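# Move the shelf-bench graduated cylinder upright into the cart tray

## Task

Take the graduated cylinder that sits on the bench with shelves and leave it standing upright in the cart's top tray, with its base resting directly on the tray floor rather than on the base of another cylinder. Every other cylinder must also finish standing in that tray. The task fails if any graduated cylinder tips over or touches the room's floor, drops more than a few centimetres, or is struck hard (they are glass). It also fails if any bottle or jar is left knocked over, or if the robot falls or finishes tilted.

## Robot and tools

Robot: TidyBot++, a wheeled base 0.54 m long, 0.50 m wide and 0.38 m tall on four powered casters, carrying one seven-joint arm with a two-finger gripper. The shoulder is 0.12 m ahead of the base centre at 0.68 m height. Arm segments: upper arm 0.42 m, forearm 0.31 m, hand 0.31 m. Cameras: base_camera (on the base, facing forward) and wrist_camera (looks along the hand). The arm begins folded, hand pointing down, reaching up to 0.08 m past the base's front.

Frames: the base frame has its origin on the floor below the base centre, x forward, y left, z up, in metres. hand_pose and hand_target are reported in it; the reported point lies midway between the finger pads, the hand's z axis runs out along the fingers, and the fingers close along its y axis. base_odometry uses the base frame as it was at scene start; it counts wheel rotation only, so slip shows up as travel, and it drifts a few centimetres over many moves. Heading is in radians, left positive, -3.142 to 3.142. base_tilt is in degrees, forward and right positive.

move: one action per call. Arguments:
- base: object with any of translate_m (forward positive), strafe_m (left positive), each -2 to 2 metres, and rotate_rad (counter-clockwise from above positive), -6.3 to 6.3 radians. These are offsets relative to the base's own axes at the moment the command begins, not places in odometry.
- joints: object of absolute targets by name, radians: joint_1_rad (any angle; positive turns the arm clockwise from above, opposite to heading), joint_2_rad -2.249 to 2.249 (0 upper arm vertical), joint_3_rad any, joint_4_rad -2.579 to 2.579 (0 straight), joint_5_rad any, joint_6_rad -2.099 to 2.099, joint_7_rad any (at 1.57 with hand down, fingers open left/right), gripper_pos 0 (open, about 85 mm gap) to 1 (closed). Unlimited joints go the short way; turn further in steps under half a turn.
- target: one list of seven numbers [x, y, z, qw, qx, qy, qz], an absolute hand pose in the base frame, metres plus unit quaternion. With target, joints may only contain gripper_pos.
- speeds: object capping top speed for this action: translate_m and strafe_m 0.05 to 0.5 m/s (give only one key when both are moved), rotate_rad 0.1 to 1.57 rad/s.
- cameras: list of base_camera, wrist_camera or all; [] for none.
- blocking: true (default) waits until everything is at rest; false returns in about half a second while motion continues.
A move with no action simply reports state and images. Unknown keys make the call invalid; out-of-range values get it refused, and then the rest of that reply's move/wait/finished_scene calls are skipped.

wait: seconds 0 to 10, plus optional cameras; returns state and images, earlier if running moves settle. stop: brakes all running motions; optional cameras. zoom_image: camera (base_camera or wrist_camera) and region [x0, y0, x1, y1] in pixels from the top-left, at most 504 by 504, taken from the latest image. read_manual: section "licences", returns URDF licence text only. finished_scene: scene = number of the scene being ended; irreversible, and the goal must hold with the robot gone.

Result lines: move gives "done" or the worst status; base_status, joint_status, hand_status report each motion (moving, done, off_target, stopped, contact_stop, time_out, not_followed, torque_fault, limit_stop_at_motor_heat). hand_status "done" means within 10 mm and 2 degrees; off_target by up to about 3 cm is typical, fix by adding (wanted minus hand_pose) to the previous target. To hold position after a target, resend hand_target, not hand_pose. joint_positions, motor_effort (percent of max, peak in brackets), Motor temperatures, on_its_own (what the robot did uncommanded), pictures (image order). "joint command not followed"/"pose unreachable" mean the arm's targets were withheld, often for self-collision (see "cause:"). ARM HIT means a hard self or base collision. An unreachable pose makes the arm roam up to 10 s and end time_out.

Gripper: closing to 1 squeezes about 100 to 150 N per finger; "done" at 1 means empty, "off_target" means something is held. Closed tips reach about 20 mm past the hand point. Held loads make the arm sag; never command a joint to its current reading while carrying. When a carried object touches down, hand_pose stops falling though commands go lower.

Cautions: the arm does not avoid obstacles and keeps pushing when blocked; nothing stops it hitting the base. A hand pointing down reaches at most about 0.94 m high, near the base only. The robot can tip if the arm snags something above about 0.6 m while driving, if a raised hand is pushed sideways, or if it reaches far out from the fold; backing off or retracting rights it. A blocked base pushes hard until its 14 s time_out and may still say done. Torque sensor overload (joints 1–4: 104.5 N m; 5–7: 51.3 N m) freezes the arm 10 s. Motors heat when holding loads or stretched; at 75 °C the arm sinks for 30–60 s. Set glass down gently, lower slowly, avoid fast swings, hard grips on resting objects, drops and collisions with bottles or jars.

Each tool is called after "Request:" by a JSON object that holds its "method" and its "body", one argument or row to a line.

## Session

Request:
{"method": "move", "body": {
  "cameras": ["wrist_camera", "base_camera"]
}}

Scene clock: 0.00 s.
Motor temperatures (°C): [34 32 28 31 34 41 43]
base_odometry: x=+0.000 y=+0.000 heading=+0.000
base_tilt: forward=+0.0 right=-0.4
base_status: not commanded
joint_positions: joint_1_rad=-0.001 joint_2_rad=-0.374 joint_3_rad=+3.126 joint_4_rad=-2.538 joint_5_rad=-0.019 joint_6_rad=-0.838 joint_7_rad=+1.606 gripper_pos=+0.000
joint_status: not commanded
motor_effort: joint_1_rad=+0 joint_2_rad=-2 joint_3_rad=+0 joint_4_rad=+15 joint_5_rad=-1 joint_6_rad=+2 joint_7_rad=+0
hand_pose: x=+0.2687 y=+0.0075 z=+0.5893 quat_wxyz=(-0.004, +0.997, +0.020, +0.069) (m; base frame)
hand_target: x=+0.2673 y=+0.0074 z=+0.5884 quat_wxyz=(-0.004, +0.997, +0.020, +0.068) (m; base frame)
hand_status: not commanded
pictures: base_camera, wrist_camera
Images, in order (width x height): base_camera 644x364, wrist_camera 644x476.

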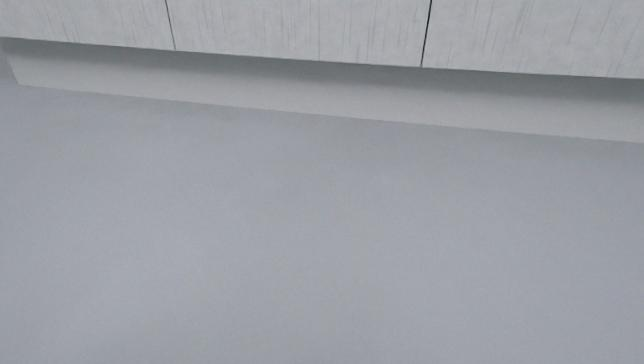

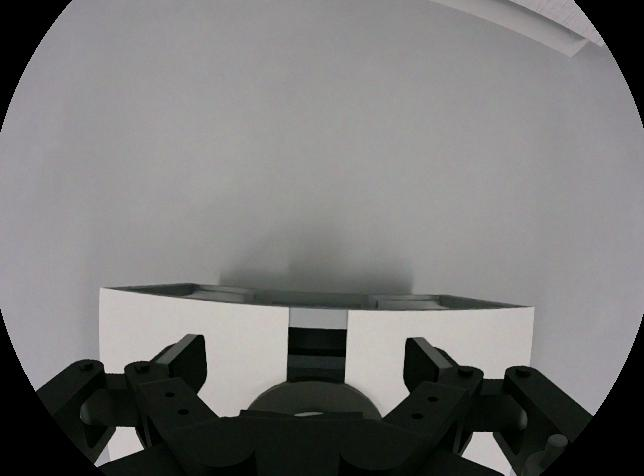

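Request:
{"method": "move", "body": {
  "joints": {"joint_1_rad": -0.03, "joint_2_rad": -0.6, "joint_3_rad": 3.131, "joint_4_rad": -2.4, "joint_5_rad": 0.0, "joint_6_rad": 0.33, "joint_7_rad": 1.525},
  "cameras": ["wrist_camera", "base_camera"]
}}

Scene clock: 3.97 s.
Motor temperatures (°C): [34 32 28 31 34 41 43]
move: done
base_odometry: x=+0.000 y=+0.000 heading=+0.000
base_tilt: forward=-0.1 right=-0.4
base_status: not commanded
joint_positions: joint_1_rad=-0.003 joint_2_rad=-0.592 joint_3_rad=+3.126 joint_4_rad=-2.393 joint_5_rad=-0.019 joint_6_rad=+0.246 joint_7_rad=+1.577 gripper_pos=+0.000
joint_status: all done
motor_effort: joint_1_rad=+1(2) joint_2_rad=-1(4) joint_3_rad=+1(1) joint_4_rad=+22(23) joint_5_rad=-1(1) joint_6_rad=+9(10) joint_7_rad=+0(2)
hand_pose: x=+0.5013 y=+0.0083 z=+0.9641 quat_wxyz=(-0.005, +0.701, +0.003, +0.713) (m; base frame)
hand_target: x=+0.4968 y=+0.0178 z=+0.9889 quat_wxyz=(-0.029, +0.671, +0.000, +0.741) (m; base frame)
hand_status: not commanded
pictures: base_camera, wrist_camera
Images, in order (width x height): base_camera 644x364, wrist_camera 644x476.

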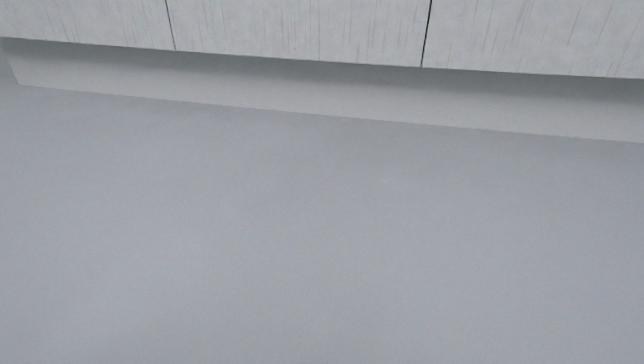

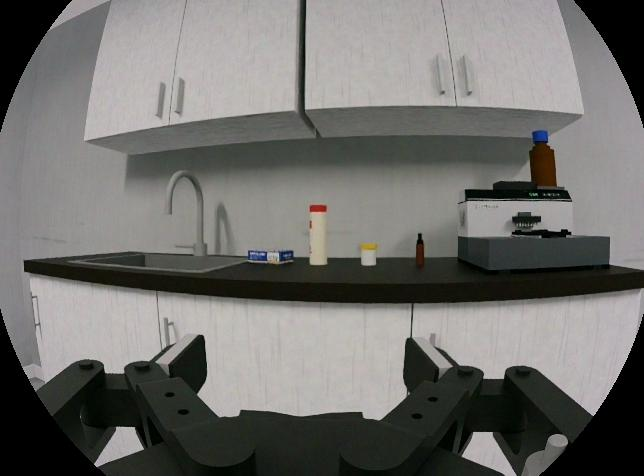

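Request:
{"method": "move", "body": {
  "joints": {"joint_1_rad": 1.4},
  "cameras": ["wrist_camera"]
}}

Request:
{"method": "move", "body": {
  "joints": {"joint_1_rad": -1.46},
  "cameras": ["wrist_camera"]
}}

Scene clock: 8.23 s.
Motor temperatures (°C): [34 32 28 31 34 41 43]
move: done
base_odometry: x=+0.000 y=+0.000 heading=+0.000
base_tilt: forward=+0.0 right=-0.4
base_status: not commanded
joint_positions: joint_1_rad=+1.372 joint_2_rad=-0.592 joint_3_rad=+3.126 joint_4_rad=-2.393 joint_5_rad=-0.019 joint_6_rad=+0.249 joint_7_rad=+1.577 gripper_pos=+0.000
joint_status: all done
motor_effort: joint_1_rad=+0(3) joint_2_rad=-2(2) joint_3_rad=+1(2) joint_4_rad=+22(23) joint_5_rad=-1(1) joint_6_rad=+9(10) joint_7_rad=+0(1)
hand_pose: x=+0.2014 y=-0.3734 z=+0.9650 quat_wxyz=(+0.449, +0.543, -0.443, +0.555) (m; base frame)
hand_target: x=+0.1897 y=-0.3715 z=+0.9889 quat_wxyz=(+0.464, +0.506, -0.440, +0.579) (m; base frame)
hand_status: not commanded
pictures: wrist_camera
Images, in order (width x height): wrist_camera 644x476.

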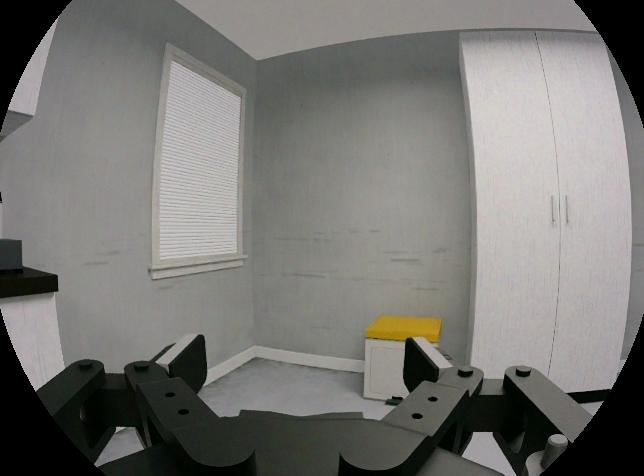

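Scene clock: 11.97 s.
Motor temperatures (°C): [34 32 28 31 34 41 43]
move: done
base_odometry: x=+0.000 y=+0.000 heading=+0.000
base_tilt: forward=+0.0 right=-0.4
base_status: not commanded
joint_positions: joint_1_rad=-1.432 joint_2_rad=-0.592 joint_3_rad=+3.126 joint_4_rad=-2.393 joint_5_rad=-0.019 joint_6_rad=+0.249 joint_7_rad=+1.577 gripper_pos=+0.000
joint_status: all done
motor_effort: joint_1_rad=-1(2) joint_2_rad=-1(2) joint_3_rad=+0(2) joint_4_rad=+22(23) joint_5_rad=-1(1) joint_6_rad=+9(9) joint_7_rad=+0(1)
hand_pose: x=+0.1647 y=+0.3797 z=+0.9651 quat_wxyz=(-0.472, +0.527, +0.461, +0.536) (m; base frame)
hand_target: x=+0.1544 y=+0.3765 z=+0.9889 quat_wxyz=(-0.508, +0.506, +0.440, +0.540) (m; base frame)
hand_status: not commanded
pictures: wrist_camera
Images, in order (width x height): wrist_camera 644x476.

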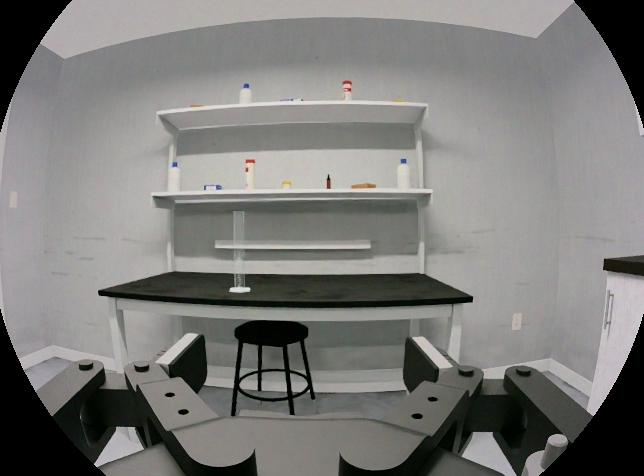

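Request:
{"method": "zoom_image", "body": {
  "camera": "wrist_camera",
  "region": [90, 160, 480, 430]
}}

Request:
{"method": "move", "body": {
  "joints": {"joint_1_rad": -2.9},
  "cameras": ["wrist_camera"]
}}

Scaled by 1.292.

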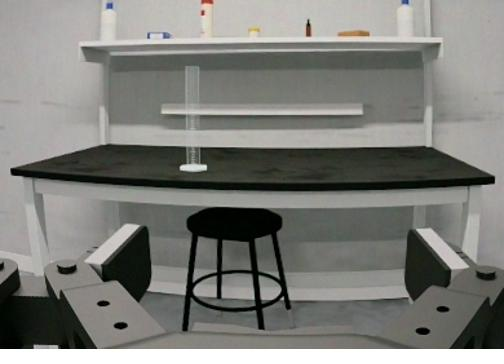

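Scene clock: 20.67 s.
Motor temperatures (°C): [34 32 28 31 34 41 43]
move: done
base_odometry: x=+0.000 y=+0.000 heading=+0.000
base_tilt: forward=+0.0 right=-0.3
base_status: not commanded
joint_positions: joint_1_rad=-2.873 joint_2_rad=-0.592 joint_3_rad=+3.126 joint_4_rad=-2.393 joint_5_rad=-0.019 joint_6_rad=+0.250 joint_7_rad=+1.577 gripper_pos=+0.000
joint_status: all done
motor_effort: joint_1_rad=-1(2) joint_2_rad=-1(2) joint_3_rad=+1(2) joint_4_rad=+22(23) joint_5_rad=-1(1) joint_6_rad=+9(9) joint_7_rad=-1(1)
hand_pose: x=-0.2515 y=+0.0947 z=+0.9651 quat_wxyz=(-0.708, +0.092, +0.694, +0.092) (m; base frame)
hand_target: x=-0.2497 y=+0.0842 z=+0.9889 quat_wxyz=(-0.738, +0.091, +0.664, +0.071) (m; base frame)
hand_status: not commanded
pictures: wrist_camera
Images, in order (width x height): wrist_camera 644x476.

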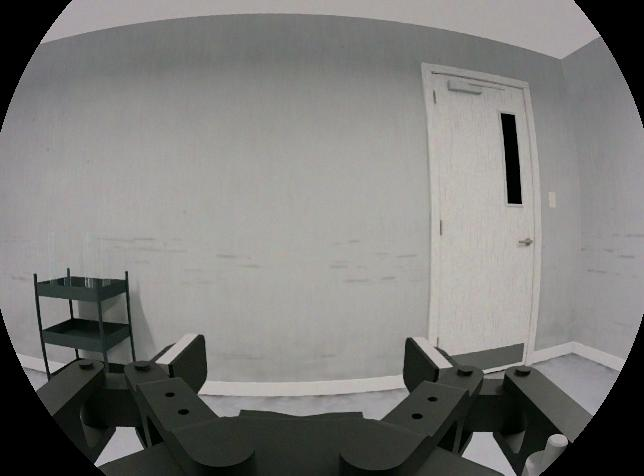

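Request:
{"method": "zoom_image", "body": {
  "camera": "wrist_camera",
  "region": [10, 210, 180, 400]
}}

Scaled by 2.653.

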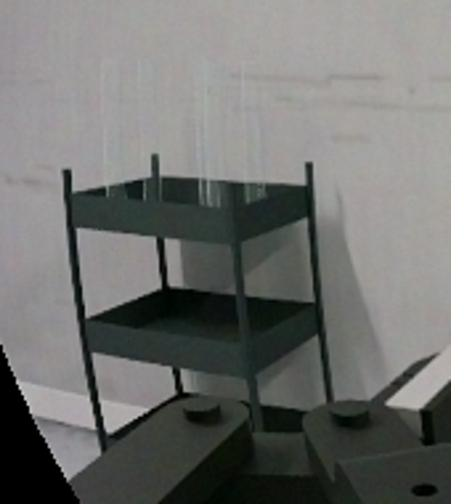

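Request:
{"method": "move", "body": {
  "joints": {"joint_1_rad": -3.5},
  "cameras": ["wrist_camera"]
}}

Request:
{"method": "zoom_image", "body": {
  "camera": "wrist_camera",
  "region": [150, 190, 450, 430]
}}

Scene clock: 24.50 s.
Motor temperatures (°C): [34 32 28 31 34 41 43]
move: done
base_odometry: x=+0.000 y=+0.000 heading=+0.000
base_tilt: forward=+0.1 right=-0.3
base_status: not commanded
joint_positions: joint_1_rad=-3.473 joint_2_rad=-0.592 joint_3_rad=+3.126 joint_4_rad=-2.393 joint_5_rad=-0.019 joint_6_rad=+0.250 joint_7_rad=+1.577 gripper_pos=+0.000
joint_status: all done
motor_effort: joint_1_rad=-1(3) joint_2_rad=-1(2) joint_3_rad=+1(2) joint_4_rad=+22(23) joint_5_rad=-1(1) joint_6_rad=+9(9) joint_7_rad=+0(1)
hand_pose: x=-0.2403 y=-0.1310 z=+0.9652 quat_wxyz=(-0.703, -0.117, +0.690, -0.122) (m; base frame)
hand_target: x=-0.2328 y=-0.1387 z=+0.9889 quat_wxyz=(-0.726, -0.109, +0.662, -0.150) (m; base frame)
hand_status: not commanded
pictures: wrist_camera
Images, in order (width x height): wrist_camera 644x476.

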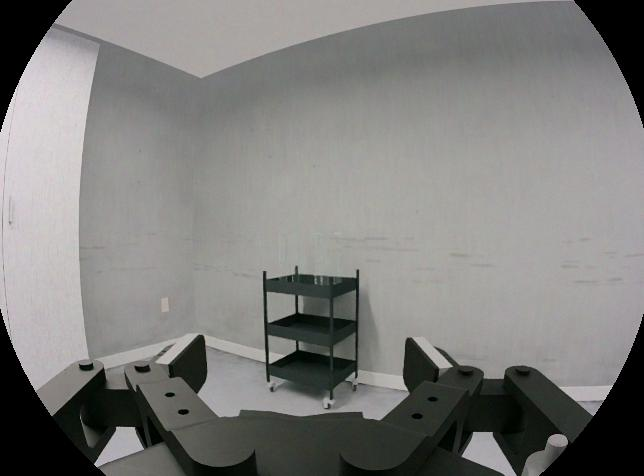

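Scaled by 1.680.

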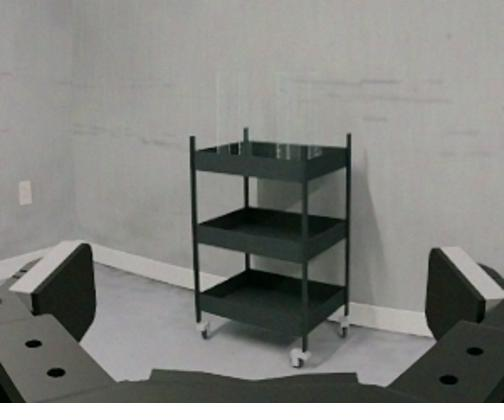

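Request:
{"method": "move", "body": {
  "base": {"translate_m": -0.186, "strafe_m": 0.834, "rotate_rad": 1.31},
  "joints": {"joint_1_rad": -0.03},
  "cameras": ["wrist_camera", "base_camera"]
}}

Scene clock: 40.73 s.
Motor temperatures (°C): [34 32 28 31 34 41 43]
move: done
base_odometry: x=-0.186 y=+0.834 heading=+1.310
base_tilt: forward=+0.0 right=-0.3
base_status: done
joint_positions: joint_1_rad=-6.286 joint_2_rad=-0.592 joint_3_rad=+3.126 joint_4_rad=-2.393 joint_5_rad=-0.019 joint_6_rad=+0.251 joint_7_rad=+1.577 gripper_pos=+0.000
joint_status: all done
motor_effort: joint_1_rad=-1(3) joint_2_rad=-2(3) joint_3_rad=+1(3) joint_4_rad=+22(22) joint_5_rad=-1(1) joint_6_rad=+9(9) joint_7_rad=+0(1)
hand_pose: x=+0.5012 y=+0.0082 z=+0.9656 quat_wxyz=(+0.005, -0.700, -0.003, -0.714) (m; base frame)
hand_target: x=+0.4968 y=+0.0178 z=+0.9889 quat_wxyz=(+0.029, -0.671, +0.000, -0.741) (m; base frame)
hand_status: not commanded
pictures: base_camera, wrist_camera
Images, in order (width x height): base_camera 644x364, wrist_camera 644x476.

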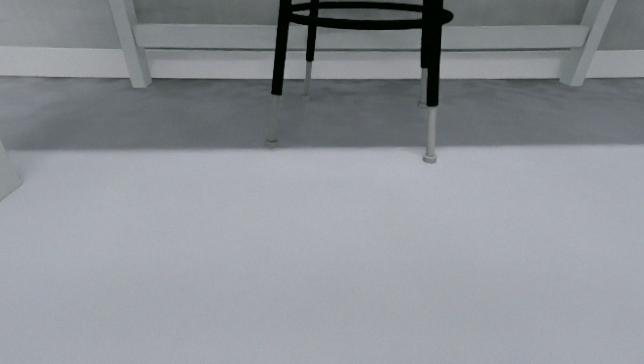

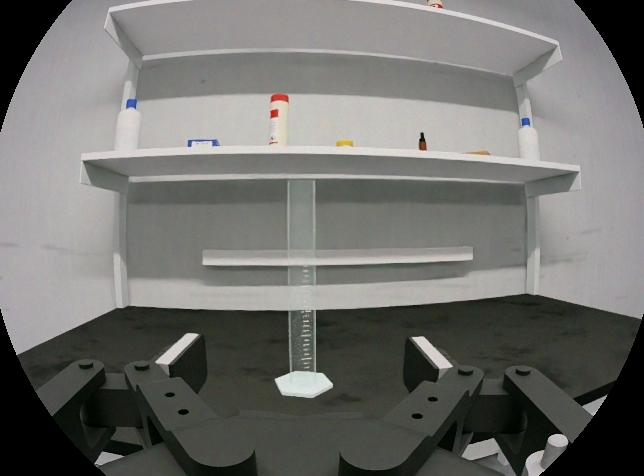

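Request:
{"method": "zoom_image", "body": {
  "camera": "base_camera",
  "region": [0, 0, 322, 182]
}}

Request:
{"method": "zoom_image", "body": {
  "camera": "base_camera",
  "region": [322, 0, 644, 182]
}}

Request:
{"method": "zoom_image", "body": {
  "camera": "wrist_camera",
  "region": [230, 150, 400, 420]
}}

Scaled by 1.565.

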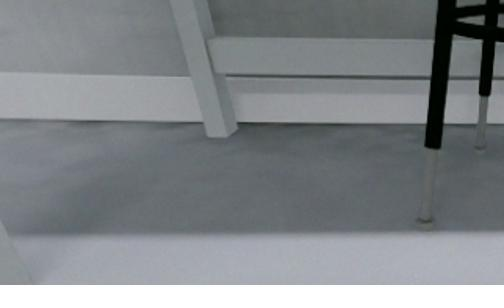

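Scaled by 1.565.

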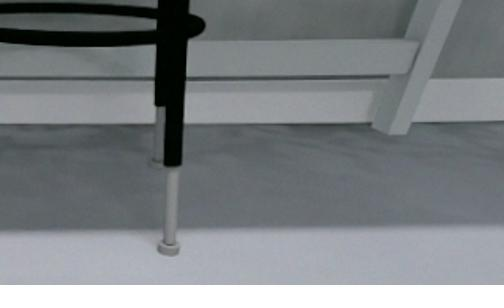

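Scaled by 1.867.

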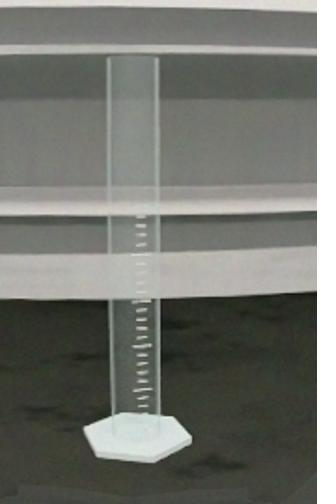

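Request:
{"method": "move", "body": {
  "base": {"translate_m": 0.28, "strafe_m": 0.012},
  "speeds": {"translate_m": 0.3},
  "cameras": ["wrist_camera", "base_camera"]
}}

Scene clock: 55.33 s.
Motor temperatures (°C): [34 32 28 31 34 41 43]
move: done
base_odometry: x=-0.126 y=+1.108 heading=+1.310
base_tilt: forward=+0.0 right=-0.4
base_status: done
joint_positions: joint_1_rad=-6.286 joint_2_rad=-0.595 joint_3_rad=+3.126 joint_4_rad=-2.393 joint_5_rad=-0.019 joint_6_rad=+0.252 joint_7_rad=+1.577 gripper_pos=+0.000
joint_status: not commanded
motor_effort: joint_1_rad=-1(2) joint_2_rad=-1(4) joint_3_rad=+1(2) joint_4_rad=+22(23) joint_5_rad=-1(1) joint_6_rad=+9(10) joint_7_rad=-1(1)
hand_pose: x=+0.5003 y=+0.0083 z=+0.9671 quat_wxyz=(+0.005, -0.698, -0.003, -0.716) (m; base frame)
hand_target: x=+0.4968 y=+0.0178 z=+0.9889 quat_wxyz=(+0.029, -0.671, +0.000, -0.741) (m; base frame)
hand_status: not commanded
pictures: base_camera, wrist_camera
Images, in order (width x height): base_camera 644x364, wrist_camera 644x476.

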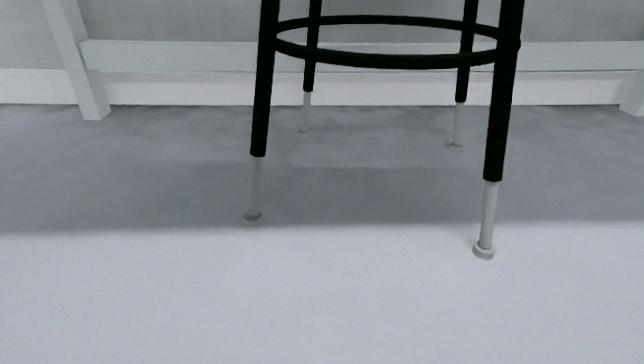

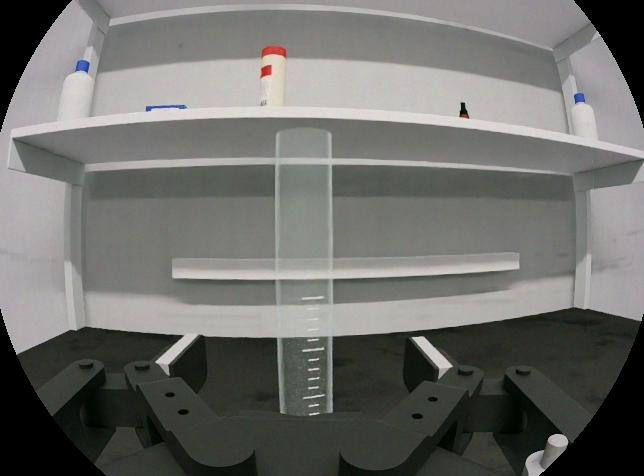

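Request:
{"method": "zoom_image", "body": {
  "camera": "wrist_camera",
  "region": [240, 110, 370, 330]
}}

Scaled by 2.291.

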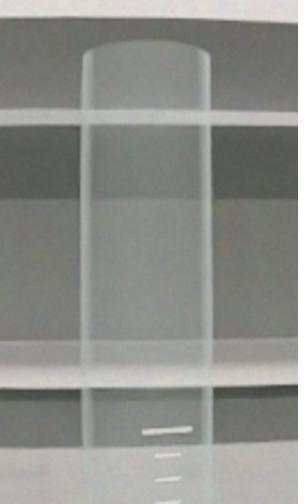

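Request:
{"method": "move", "body": {
  "base": {"translate_m": 0.123, "strafe_m": 0.003},
  "speeds": {"translate_m": 0.15},
  "joints": {"gripper_pos": 0.25},
  "cameras": ["wrist_camera", "base_camera"]
}}

Scene clock: 60.63 s.
Motor temperatures (°C): [34 32 28 31 34 41 43]
move: done
base_odometry: x=-0.097 y=+1.228 heading=+1.311
base_tilt: forward=-0.1 right=-0.4
base_status: done
joint_positions: joint_1_rad=-6.286 joint_2_rad=-0.597 joint_3_rad=+3.126 joint_4_rad=-2.393 joint_5_rad=-0.019 joint_6_rad=+0.252 joint_7_rad=+1.577 gripper_pos=+0.250
joint_status: all done
motor_effort: joint_1_rad=+0(2) joint_2_rad=-1(4) joint_3_rad=+1(1) joint_4_rad=+22(23) joint_5_rad=+0(1) joint_6_rad=+9(10) joint_7_rad=+0(1)
hand_pose: x=+0.4997 y=+0.0083 z=+0.9680 quat_wxyz=(+0.005, -0.697, -0.003, -0.717) (m; base frame)
hand_target: x=+0.4968 y=+0.0178 z=+0.9889 quat_wxyz=(+0.029, -0.671, +0.000, -0.741) (m; base frame)
hand_status: not commanded
pictures: base_camera, wrist_camera
Images, in order (width x height): base_camera 644x364, wrist_camera 644x476.

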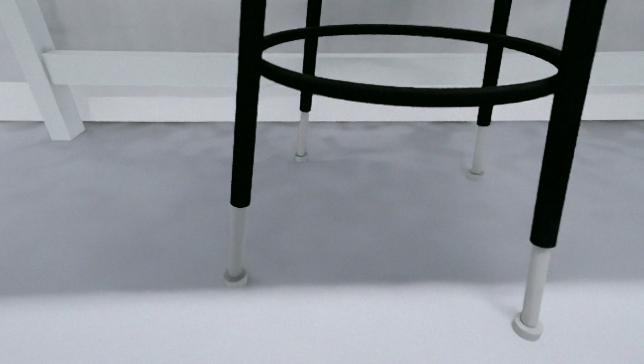

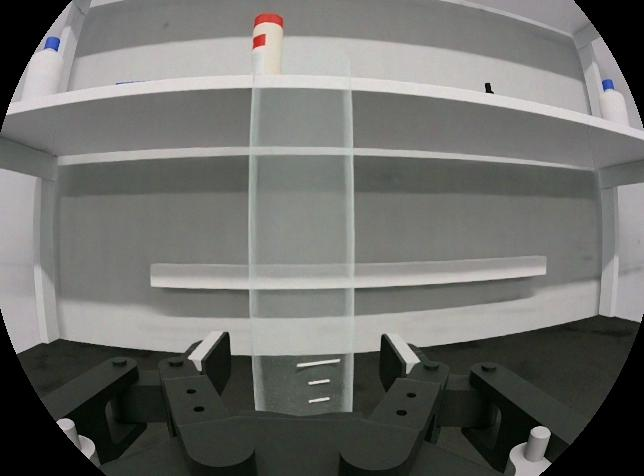

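Request:
{"method": "move", "body": {
  "joints": {"gripper_pos": 0.5},
  "cameras": ["wrist_camera"]
}}

Request:
{"method": "move", "body": {
  "joints": {"gripper_pos": 0.58},
  "cameras": ["wrist_camera"]
}}

Scene clock: 64.90 s.
Motor temperatures (°C): [34 32 28 31 34 41 43]
move: done
base_odometry: x=-0.097 y=+1.228 heading=+1.311
base_tilt: forward=+0.0 right=-0.4
base_status: not commanded
joint_positions: joint_1_rad=-6.286 joint_2_rad=-0.597 joint_3_rad=+3.126 joint_4_rad=-2.393 joint_5_rad=-0.019 joint_6_rad=+0.252 joint_7_rad=+1.577 gripper_pos=+0.500
joint_status: all done
motor_effort: joint_1_rad=+0(1) joint_2_rad=-1(2) joint_3_rad=+1(1) joint_4_rad=+22(23) joint_5_rad=-1(1) joint_6_rad=+9(10) joint_7_rad=+0(1)
hand_pose: x=+0.4997 y=+0.0083 z=+0.9680 quat_wxyz=(+0.005, -0.697, -0.003, -0.717) (m; base frame)
hand_target: x=+0.4968 y=+0.0178 z=+0.9889 quat_wxyz=(+0.029, -0.671, +0.000, -0.741) (m; base frame)
hand_status: not commanded
pictures: wrist_camera
Images, in order (width x height): wrist_camera 644x476.

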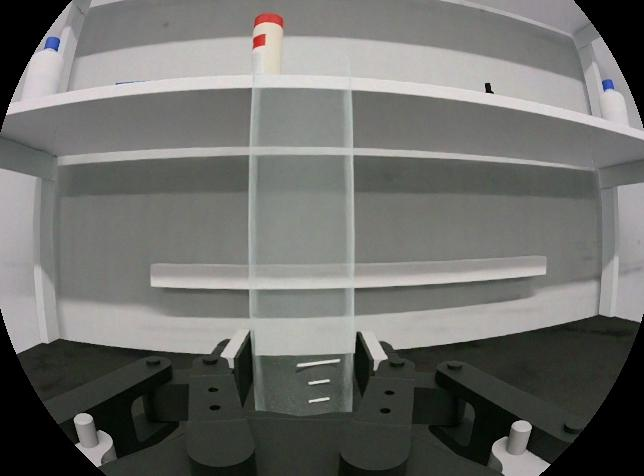

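Scene clock: 65.40 s.
Motor temperatures (°C): [34 32 28 31 34 41 43]
move: done
base_odometry: x=-0.097 y=+1.228 heading=+1.311
base_tilt: forward=+0.0 right=-0.4
base_status: not commanded
joint_positions: joint_1_rad=-6.286 joint_2_rad=-0.597 joint_3_rad=+3.126 joint_4_rad=-2.393 joint_5_rad=-0.019 joint_6_rad=+0.252 joint_7_rad=+1.577 gripper_pos=+0.557
joint_status: all done
motor_effort: joint_1_rad=-1(1) joint_2_rad=-2(2) joint_3_rad=+1(1) joint_4_rad=+22(23) joint_5_rad=-1(1) joint_6_rad=+9(10) joint_7_rad=-2(2)
hand_pose: x=+0.4997 y=+0.0083 z=+0.9681 quat_wxyz=(+0.005, -0.697, -0.003, -0.717) (m; base frame)
hand_target: x=+0.4968 y=+0.0178 z=+0.9889 quat_wxyz=(+0.029, -0.671, +0.000, -0.741) (m; base frame)
hand_status: not commanded
pictures: wrist_camera
Images, in order (width x height): wrist_camera 644x476.

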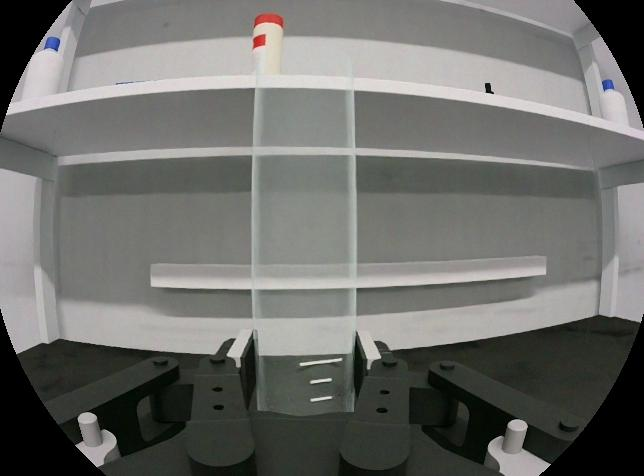

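Request:
{"method": "move", "body": {
  "joints": {"gripper_pos": 0.63},
  "cameras": []
}}

Request:
{"method": "move", "body": {
  "joints": {"joint_2_rad": -0.628, "joint_4_rad": -2.285, "joint_6_rad": 0.085},
  "cameras": ["wrist_camera"]
}}

Scene clock: 67.63 s.
Motor temperatures (°C): [34 32 28 31 34 41 43]
move: off_target
base_odometry: x=-0.097 y=+1.228 heading=+1.311
base_tilt: forward=+0.1 right=-0.4
base_status: not commanded
joint_positions: joint_1_rad=-6.286 joint_2_rad=-0.597 joint_3_rad=+3.126 joint_4_rad=-2.393 joint_5_rad=-0.019 joint_6_rad=+0.252 joint_7_rad=+1.577 gripper_pos=+0.560
joint_status: gripper_pos off_target (ended at +0.560, target +0.630)
motor_effort: joint_1_rad=-1(1) joint_2_rad=-1(2) joint_3_rad=+0(2) joint_4_rad=+22(22) joint_5_rad=-1(1) joint_6_rad=+9(9) joint_7_rad=+0(1)
hand_pose: x=+0.4997 y=+0.0083 z=+0.9681 quat_wxyz=(+0.005, -0.697, -0.003, -0.717) (m; base frame)
hand_target: x=+0.4968 y=+0.0178 z=+0.9889 quat_wxyz=(+0.029, -0.671, +0.000, -0.741) (m; base frame)
hand_status: not commanded
pictures: none
No camera images: "cameras" was empty.

Scene clock: 68.60 s.
Motor temperatures (°C): [34 32 28 31 34 41 43]
move: done
base_odometry: x=-0.097 y=+1.228 heading=+1.311
base_tilt: forward=+0.0 right=-0.5
base_status: not commanded
joint_positions: joint_1_rad=-6.286 joint_2_rad=-0.605 joint_3_rad=+3.126 joint_4_rad=-2.296 joint_5_rad=-0.019 joint_6_rad=+0.138 joint_7_rad=+1.576 gripper_pos=+0.560
joint_status: all done
motor_effort: joint_1_rad=-1(1) joint_2_rad=-3(4) joint_3_rad=+0(2) joint_4_rad=+25(26) joint_5_rad=+0(1) joint_6_rad=+11(12) joint_7_rad=+0(1)
hand_pose: x=+0.5030 y=+0.0093 z=+0.9956 quat_wxyz=(+0.006, -0.701, -0.003, -0.713) (m; base frame)
hand_target: x=+0.4958 y=+0.0178 z=+0.9947 quat_wxyz=(+0.028, -0.708, +0.000, -0.706) (m; base frame)
hand_status: not commanded
pictures: wrist_camera
Images, in order (width x height): wrist_camera 644x476.

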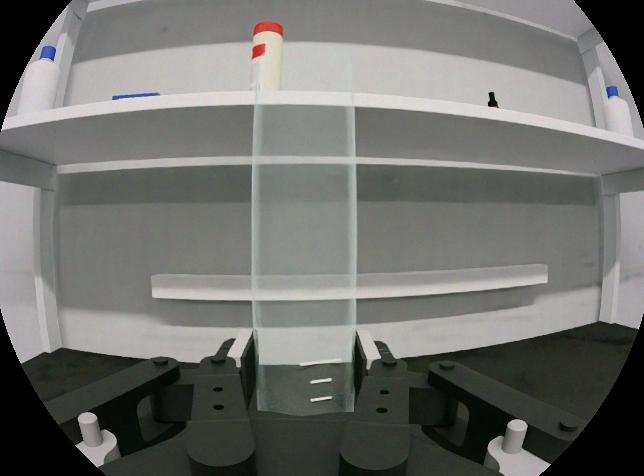

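Request:
{"method": "move", "body": {
  "base": {"translate_m": -0.45},
  "speeds": {"translate_m": 0.3},
  "cameras": ["wrist_camera"]
}}

Scene clock: 75.07 s.
Motor temperatures (°C): [34 32 28 31 34 41 43]
move: done
base_odometry: x=-0.213 y=+0.793 heading=+1.310
base_tilt: forward=+0.0 right=-0.3
base_status: done
joint_positions: joint_1_rad=-6.286 joint_2_rad=-0.615 joint_3_rad=+3.126 joint_4_rad=-2.296 joint_5_rad=-0.019 joint_6_rad=+0.138 joint_7_rad=+1.576 gripper_pos=+0.560
joint_status: not commanded
motor_effort: joint_1_rad=-1(1) joint_2_rad=-2(6) joint_3_rad=+1(2) joint_4_rad=+25(25) joint_5_rad=-1(1) joint_6_rad=+11(12) joint_7_rad=-1(1)
hand_pose: x=+0.4997 y=+0.0093 z=+0.9996 quat_wxyz=(+0.006, -0.697, -0.003, -0.717) (m; base frame)
hand_target: x=+0.4958 y=+0.0178 z=+0.9947 quat_wxyz=(+0.028, -0.708, +0.000, -0.706) (m; base frame)
hand_status: not commanded
pictures: wrist_camera
Images, in order (width x height): wrist_camera 644x476.

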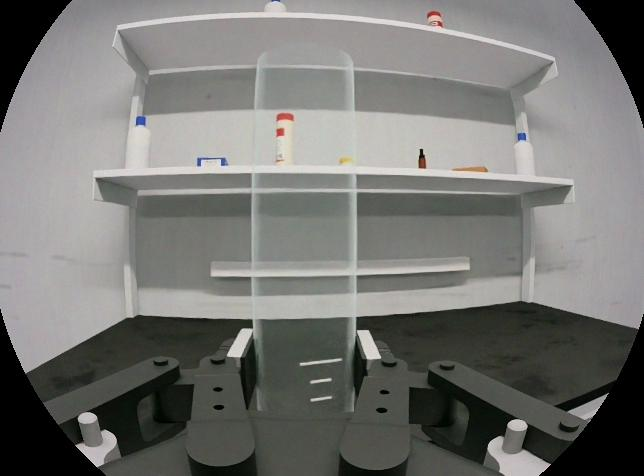

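Request:
{"method": "move", "body": {
  "base": {"translate_m": -2.0, "strafe_m": 0.33, "rotate_rad": 1.57},
  "speeds": {"translate_m": 0.4, "rotate_rad": 0.5},
  "cameras": ["wrist_camera", "base_camera"]
}}

Scene clock: 84.93 s.
Motor temperatures (°C): [34 32 28 32 34 41 43]
move: done
base_odometry: x=-1.047 y=-1.055 heading=+2.881
base_tilt: forward=+0.0 right=-0.3
base_status: done
joint_positions: joint_1_rad=-6.290 joint_2_rad=-0.614 joint_3_rad=+3.127 joint_4_rad=-2.296 joint_5_rad=-0.019 joint_6_rad=+0.138 joint_7_rad=+1.576 gripper_pos=+0.560
joint_status: not commanded
motor_effort: joint_1_rad=+0(2) joint_2_rad=-3(6) joint_3_rad=+1(3) joint_4_rad=+25(26) joint_5_rad=-1(1) joint_6_rad=+11(11) joint_7_rad=-1(1)
hand_pose: x=+0.4998 y=+0.0104 z=+0.9994 quat_wxyz=(+0.008, -0.697, -0.004, -0.717) (m; base frame)
hand_target: x=+0.4958 y=+0.0178 z=+0.9947 quat_wxyz=(+0.028, -0.708, +0.000, -0.706) (m; base frame)
hand_status: not commanded
pictures: base_camera, wrist_camera
Images, in order (width x height): base_camera 644x364, wrist_camera 644x476.

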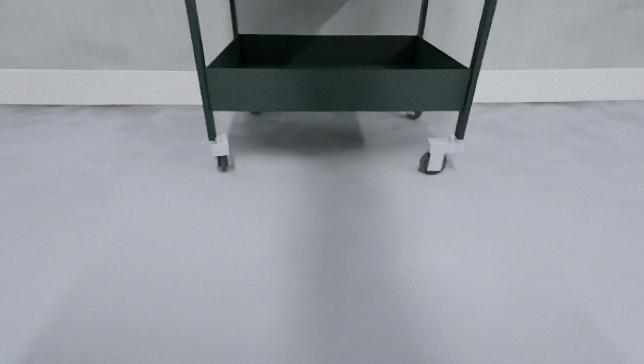

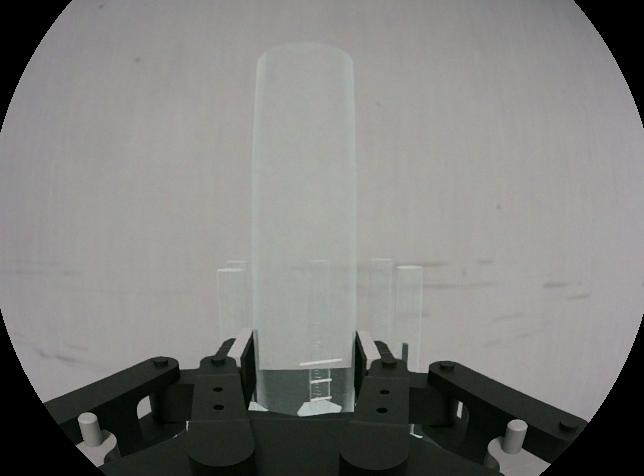

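Request:
{"method": "zoom_image", "body": {
  "camera": "wrist_camera",
  "region": [190, 240, 450, 430]
}}

Request:
{"method": "zoom_image", "body": {
  "camera": "base_camera",
  "region": [160, 0, 520, 200]
}}

Scaled by 1.938.

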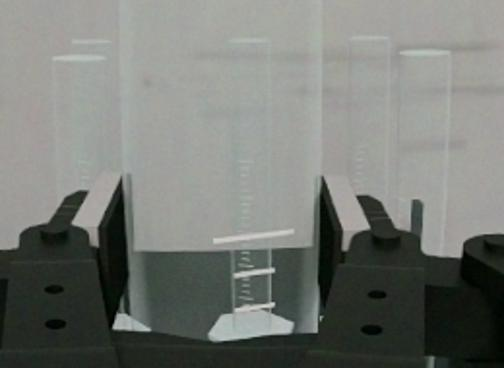

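Scaled by 1.400.

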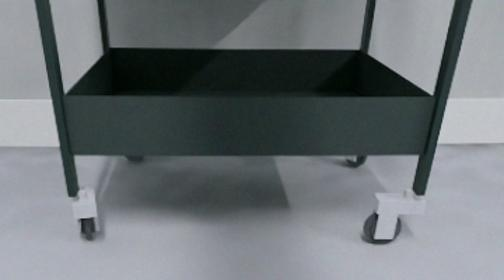

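Request:
{"method": "zoom_image", "body": {
  "camera": "base_camera",
  "region": [190, 20, 290, 180]
}}

Request:
{"method": "zoom_image", "body": {
  "camera": "base_camera",
  "region": [400, 20, 500, 180]
}}

Scaled by 3.150.

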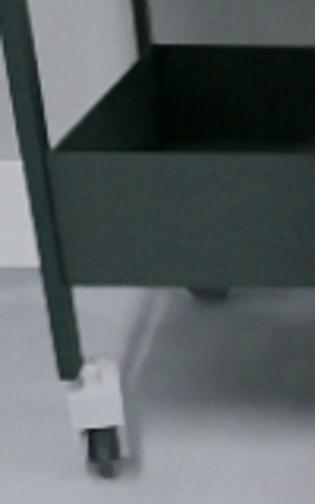

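Scaled by 3.150.

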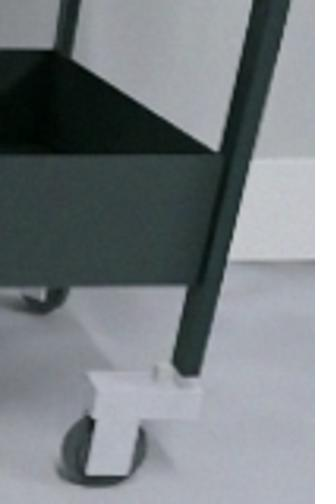

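Request:
{"method": "move", "body": {
  "base": {"translate_m": 0.06, "strafe_m": -0.02},
  "speeds": {"translate_m": 0.15},
  "joints": {"joint_2_rad": -0.259, "joint_4_rad": -2.173, "joint_6_rad": 0.478},
  "cameras": ["wrist_camera", "base_camera"]
}}

Scene clock: 102.97 s.
Motor temperatures (°C): [34 32 28 32 34 41 43]
move: off_target
base_odometry: x=-1.100 y=-1.020 heading=+2.881
base_tilt: forward=+0.1 right=-0.3
base_status: done
joint_positions: joint_1_rad=-6.290 joint_2_rad=-0.255 joint_3_rad=+3.127 joint_4_rad=-2.188 joint_5_rad=-0.019 joint_6_rad=+0.380 joint_7_rad=+1.576 gripper_pos=+0.560
joint_status: joint_6_rad off_target (ended at +0.380, target +0.478); the others done
motor_effort: joint_1_rad=-1(1) joint_2_rad=-15(16) joint_3_rad=+1(2) joint_4_rad=+24(26) joint_5_rad=-1(1) joint_6_rad=+11(12) joint_7_rad=+0(1)
hand_pose: x=+0.6179 y=+0.0108 z=+0.9828 quat_wxyz=(+0.008, -0.701, -0.002, -0.713) (m; base frame)
hand_target: x=+0.6151 y=+0.0223 z=+1.0246 quat_wxyz=(+0.031, -0.658, +0.001, -0.752) (m; base frame)
hand_status: not commanded
pictures: base_camera, wrist_camera
Images, in order (width x height): base_camera 644x364, wrist_camera 644x476.

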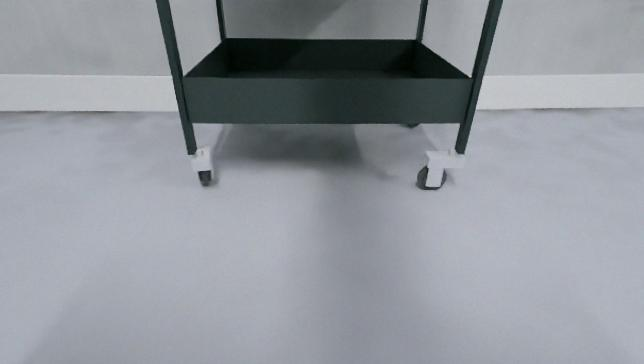

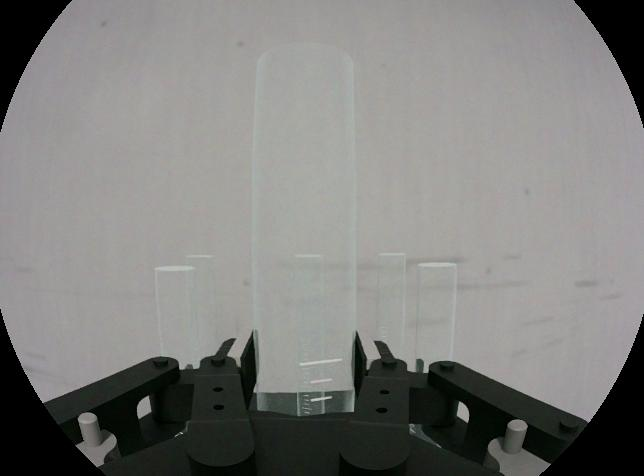

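Request:
{"method": "zoom_image", "body": {
  "camera": "wrist_camera",
  "region": [140, 230, 320, 400]
}}

Request:
{"method": "zoom_image", "body": {
  "camera": "wrist_camera",
  "region": [290, 230, 470, 400]
}}

Scaled by 2.800.

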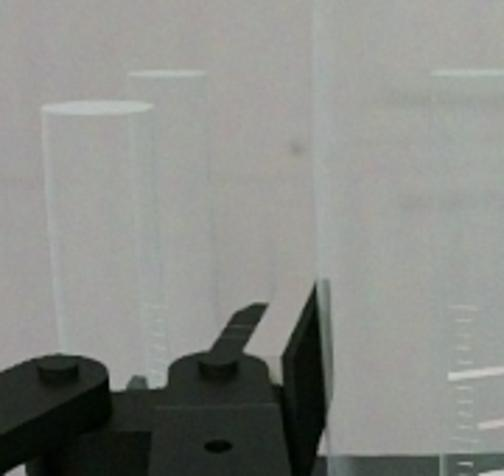

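Scaled by 2.800.

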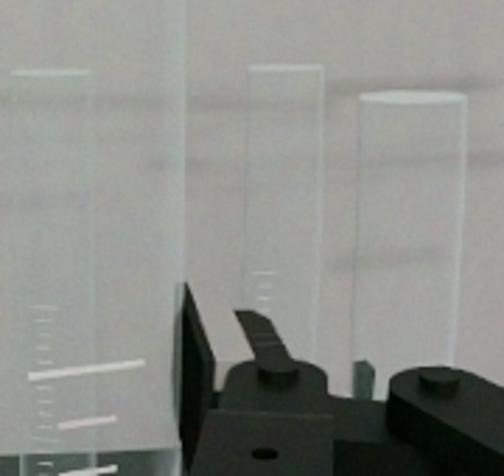

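Request:
{"method": "move", "body": {
  "base": {"translate_m": 0.232},
  "speeds": {"translate_m": 0.15},
  "cameras": ["wrist_camera", "base_camera"]
}}

Scene clock: 112.10 s.
Motor temperatures (°C): [34 32 28 32 34 41 43]
move: done
base_odometry: x=-1.324 y=-0.960 heading=+2.881
base_tilt: forward=+0.0 right=-0.4
base_status: done
joint_positions: joint_1_rad=-6.290 joint_2_rad=-0.247 joint_3_rad=+3.127 joint_4_rad=-2.186 joint_5_rad=-0.019 joint_6_rad=+0.385 joint_7_rad=+1.576 gripper_pos=+0.560
joint_status: not commanded
motor_effort: joint_1_rad=-1(2) joint_2_rad=-15(17) joint_3_rad=+1(3) joint_4_rad=+23(25) joint_5_rad=+0(1) joint_6_rad=+11(12) joint_7_rad=+0(1)
hand_pose: x=+0.6205 y=+0.0108 z=+0.9819 quat_wxyz=(+0.008, -0.701, -0.002, -0.713) (m; base frame)
hand_target: x=+0.6151 y=+0.0223 z=+1.0246 quat_wxyz=(+0.031, -0.658, +0.001, -0.752) (m; base frame)
hand_status: not commanded
pictures: base_camera, wrist_camera
Images, in order (width x height): base_camera 644x364, wrist_camera 644x476.

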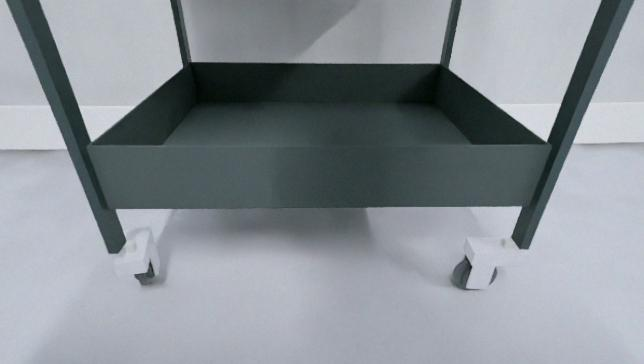

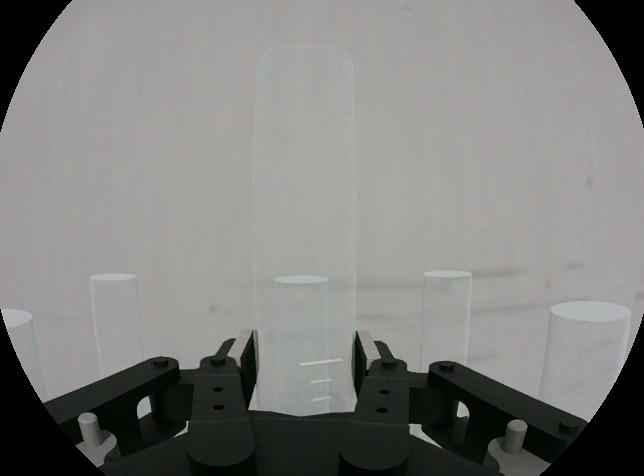

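Request:
{"method": "zoom_image", "body": {
  "camera": "wrist_camera",
  "region": [230, 250, 380, 420]
}}

Request:
{"method": "zoom_image", "body": {
  "camera": "wrist_camera",
  "region": [0, 250, 180, 420]
}}

Request:
{"method": "zoom_image", "body": {
  "camera": "wrist_camera",
  "region": [400, 250, 644, 420]
}}

Scaled by 2.965.

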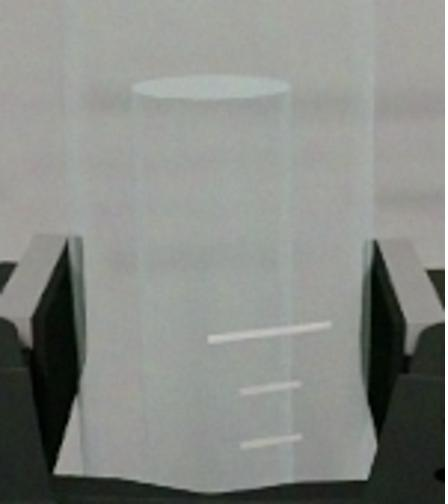

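Scaled by 2.800.

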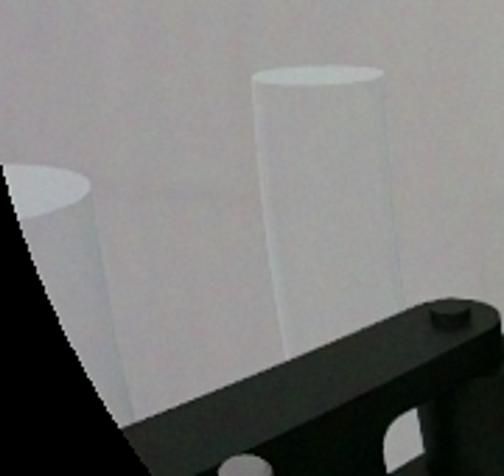

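Scaled by 2.066.

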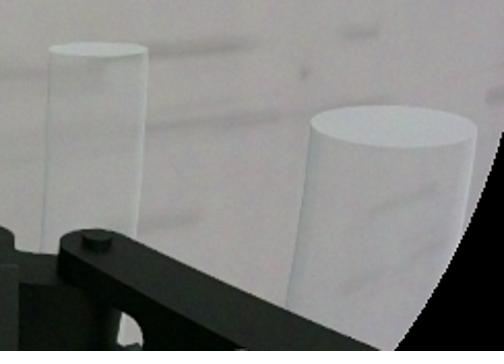

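Request:
{"method": "move", "body": {
  "joints": {"joint_2_rad": -0.2245, "joint_4_rad": -2.272, "joint_6_rad": 0.6},
  "cameras": []
}}

Request:
{"method": "move", "body": {
  "joints": {"joint_2_rad": -0.174, "joint_4_rad": -2.349, "joint_6_rad": 0.726},
  "cameras": ["wrist_camera"]
}}

Scene clock: 125.63 s.
Motor temperatures (°C): [34 32 28 32 34 41 43]
move: done
base_odometry: x=-1.324 y=-0.960 heading=+2.881
base_tilt: forward=+0.1 right=-0.3
base_status: not commanded
joint_positions: joint_1_rad=-6.290 joint_2_rad=-0.221 joint_3_rad=+3.127 joint_4_rad=-2.271 joint_5_rad=-0.019 joint_6_rad=+0.505 joint_7_rad=+1.576 gripper_pos=+0.560
joint_status: all done
motor_effort: joint_1_rad=-1(2) joint_2_rad=-15(16) joint_3_rad=+0(1) joint_4_rad=+23(25) joint_5_rad=-1(1) joint_6_rad=+11(12) joint_7_rad=-1(2)
hand_pose: x=+0.6165 y=+0.0100 z=+0.9554 quat_wxyz=(+0.007, -0.698, -0.001, -0.716) (m; base frame)
hand_target: x=+0.6130 y=+0.0220 z=+0.9860 quat_wxyz=(+0.031, -0.662, +0.001, -0.749) (m; base frame)
hand_status: not commanded
pictures: none
No camera images: "cameras" was empty.

Scene clock: 126.80 s.
Motor temperatures (°C): [34 32 28 32 34 41 43]
move: done
base_odometry: x=-1.324 y=-0.960 heading=+2.881
base_tilt: forward=+0.0 right=-0.4
base_status: not commanded
joint_positions: joint_1_rad=-6.290 joint_2_rad=-0.168 joint_3_rad=+3.127 joint_4_rad=-2.348 joint_5_rad=-0.019 joint_6_rad=+0.633 joint_7_rad=+1.576 gripper_pos=+0.560
joint_status: all done
motor_effort: joint_1_rad=-1(2) joint_2_rad=-16(17) joint_3_rad=+1(1) joint_4_rad=+22(24) joint_5_rad=-1(1) joint_6_rad=+11(12) joint_7_rad=-1(1)
hand_pose: x=+0.6173 y=+0.0091 z=+0.9246 quat_wxyz=(+0.007, -0.698, -0.001, -0.716) (m; base frame)
hand_target: x=+0.6132 y=+0.0218 z=+0.9554 quat_wxyz=(+0.032, -0.663, +0.001, -0.748) (m; base frame)
hand_status: not commanded
pictures: wrist_camera
Images, in order (width x height): wrist_camera 644x476.

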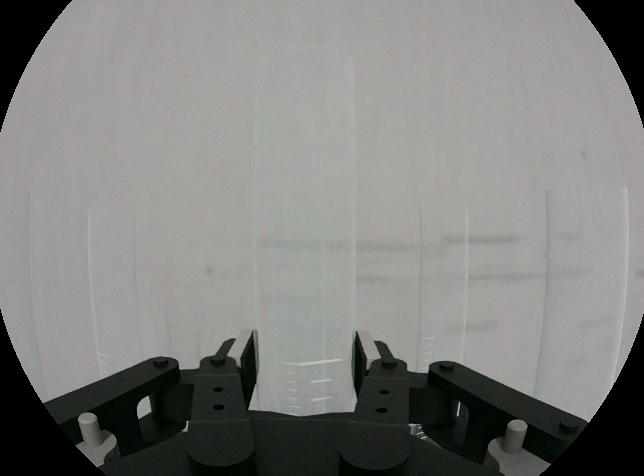

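Request:
{"method": "move", "body": {
  "joints": {"joint_2_rad": -0.122, "joint_4_rad": -2.409, "joint_6_rad": 0.839},
  "cameras": []
}}

Request:
{"method": "move", "body": {
  "joints": {"joint_2_rad": -0.0845, "joint_4_rad": -2.444, "joint_6_rad": 0.911},
  "cameras": ["wrist_camera"]
}}

Scene clock: 129.47 s.
Motor temperatures (°C): [34 32 28 32 34 41 43]
move: done
base_odometry: x=-1.324 y=-0.960 heading=+2.881
base_tilt: forward=+0.0 right=-0.3
base_status: not commanded
joint_positions: joint_1_rad=-6.290 joint_2_rad=-0.116 joint_3_rad=+3.127 joint_4_rad=-2.407 joint_5_rad=-0.019 joint_6_rad=+0.749 joint_7_rad=+1.576 gripper_pos=+0.560
joint_status: all done
motor_effort: joint_1_rad=+0(1) joint_2_rad=-17(18) joint_3_rad=+0(1) joint_4_rad=+20(23) joint_5_rad=-1(1) joint_6_rad=+11(12) joint_7_rad=-1(1)
hand_pose: x=+0.6174 y=+0.0085 z=+0.9012 quat_wxyz=(+0.006, -0.697, +0.000, -0.717) (m; base frame)
hand_target: x=+0.6133 y=+0.0217 z=+0.9312 quat_wxyz=(+0.032, -0.662, +0.001, -0.748) (m; base frame)
hand_status: not commanded
pictures: none
No camera images: "cameras" was empty.

Scene clock: 130.43 s.
Motor temperatures (°C): [34 32 28 32 34 41 43]
move: done
base_odometry: x=-1.324 y=-0.960 heading=+2.881
base_tilt: forward=+0.0 right=-0.4
base_status: not commanded
joint_positions: joint_1_rad=-6.290 joint_2_rad=-0.080 joint_3_rad=+3.127 joint_4_rad=-2.442 joint_5_rad=-0.019 joint_6_rad=+0.824 joint_7_rad=+1.576 gripper_pos=+0.560
joint_status: all done
motor_effort: joint_1_rad=-1(2) joint_2_rad=-17(19) joint_3_rad=+0(1) joint_4_rad=+20(21) joint_5_rad=-1(1) joint_6_rad=+11(12) joint_7_rad=+0(1)
hand_pose: x=+0.6174 y=+0.0081 z=+0.8881 quat_wxyz=(+0.005, -0.695, +0.000, -0.719) (m; base frame)
hand_target: x=+0.6134 y=+0.0216 z=+0.9160 quat_wxyz=(+0.032, -0.663, +0.001, -0.748) (m; base frame)
hand_status: not commanded
pictures: wrist_camera
Images, in order (width x height): wrist_camera 644x476.

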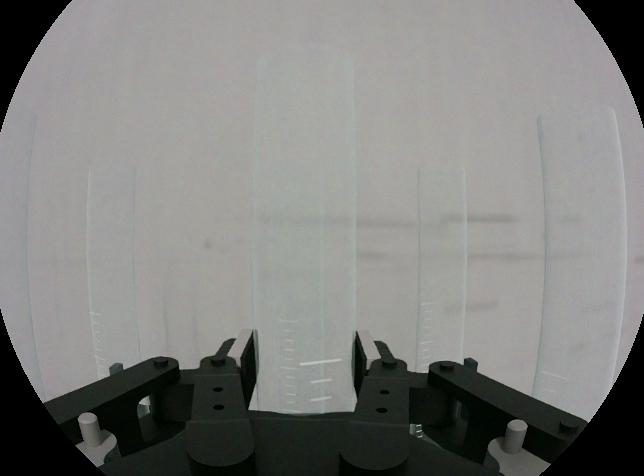

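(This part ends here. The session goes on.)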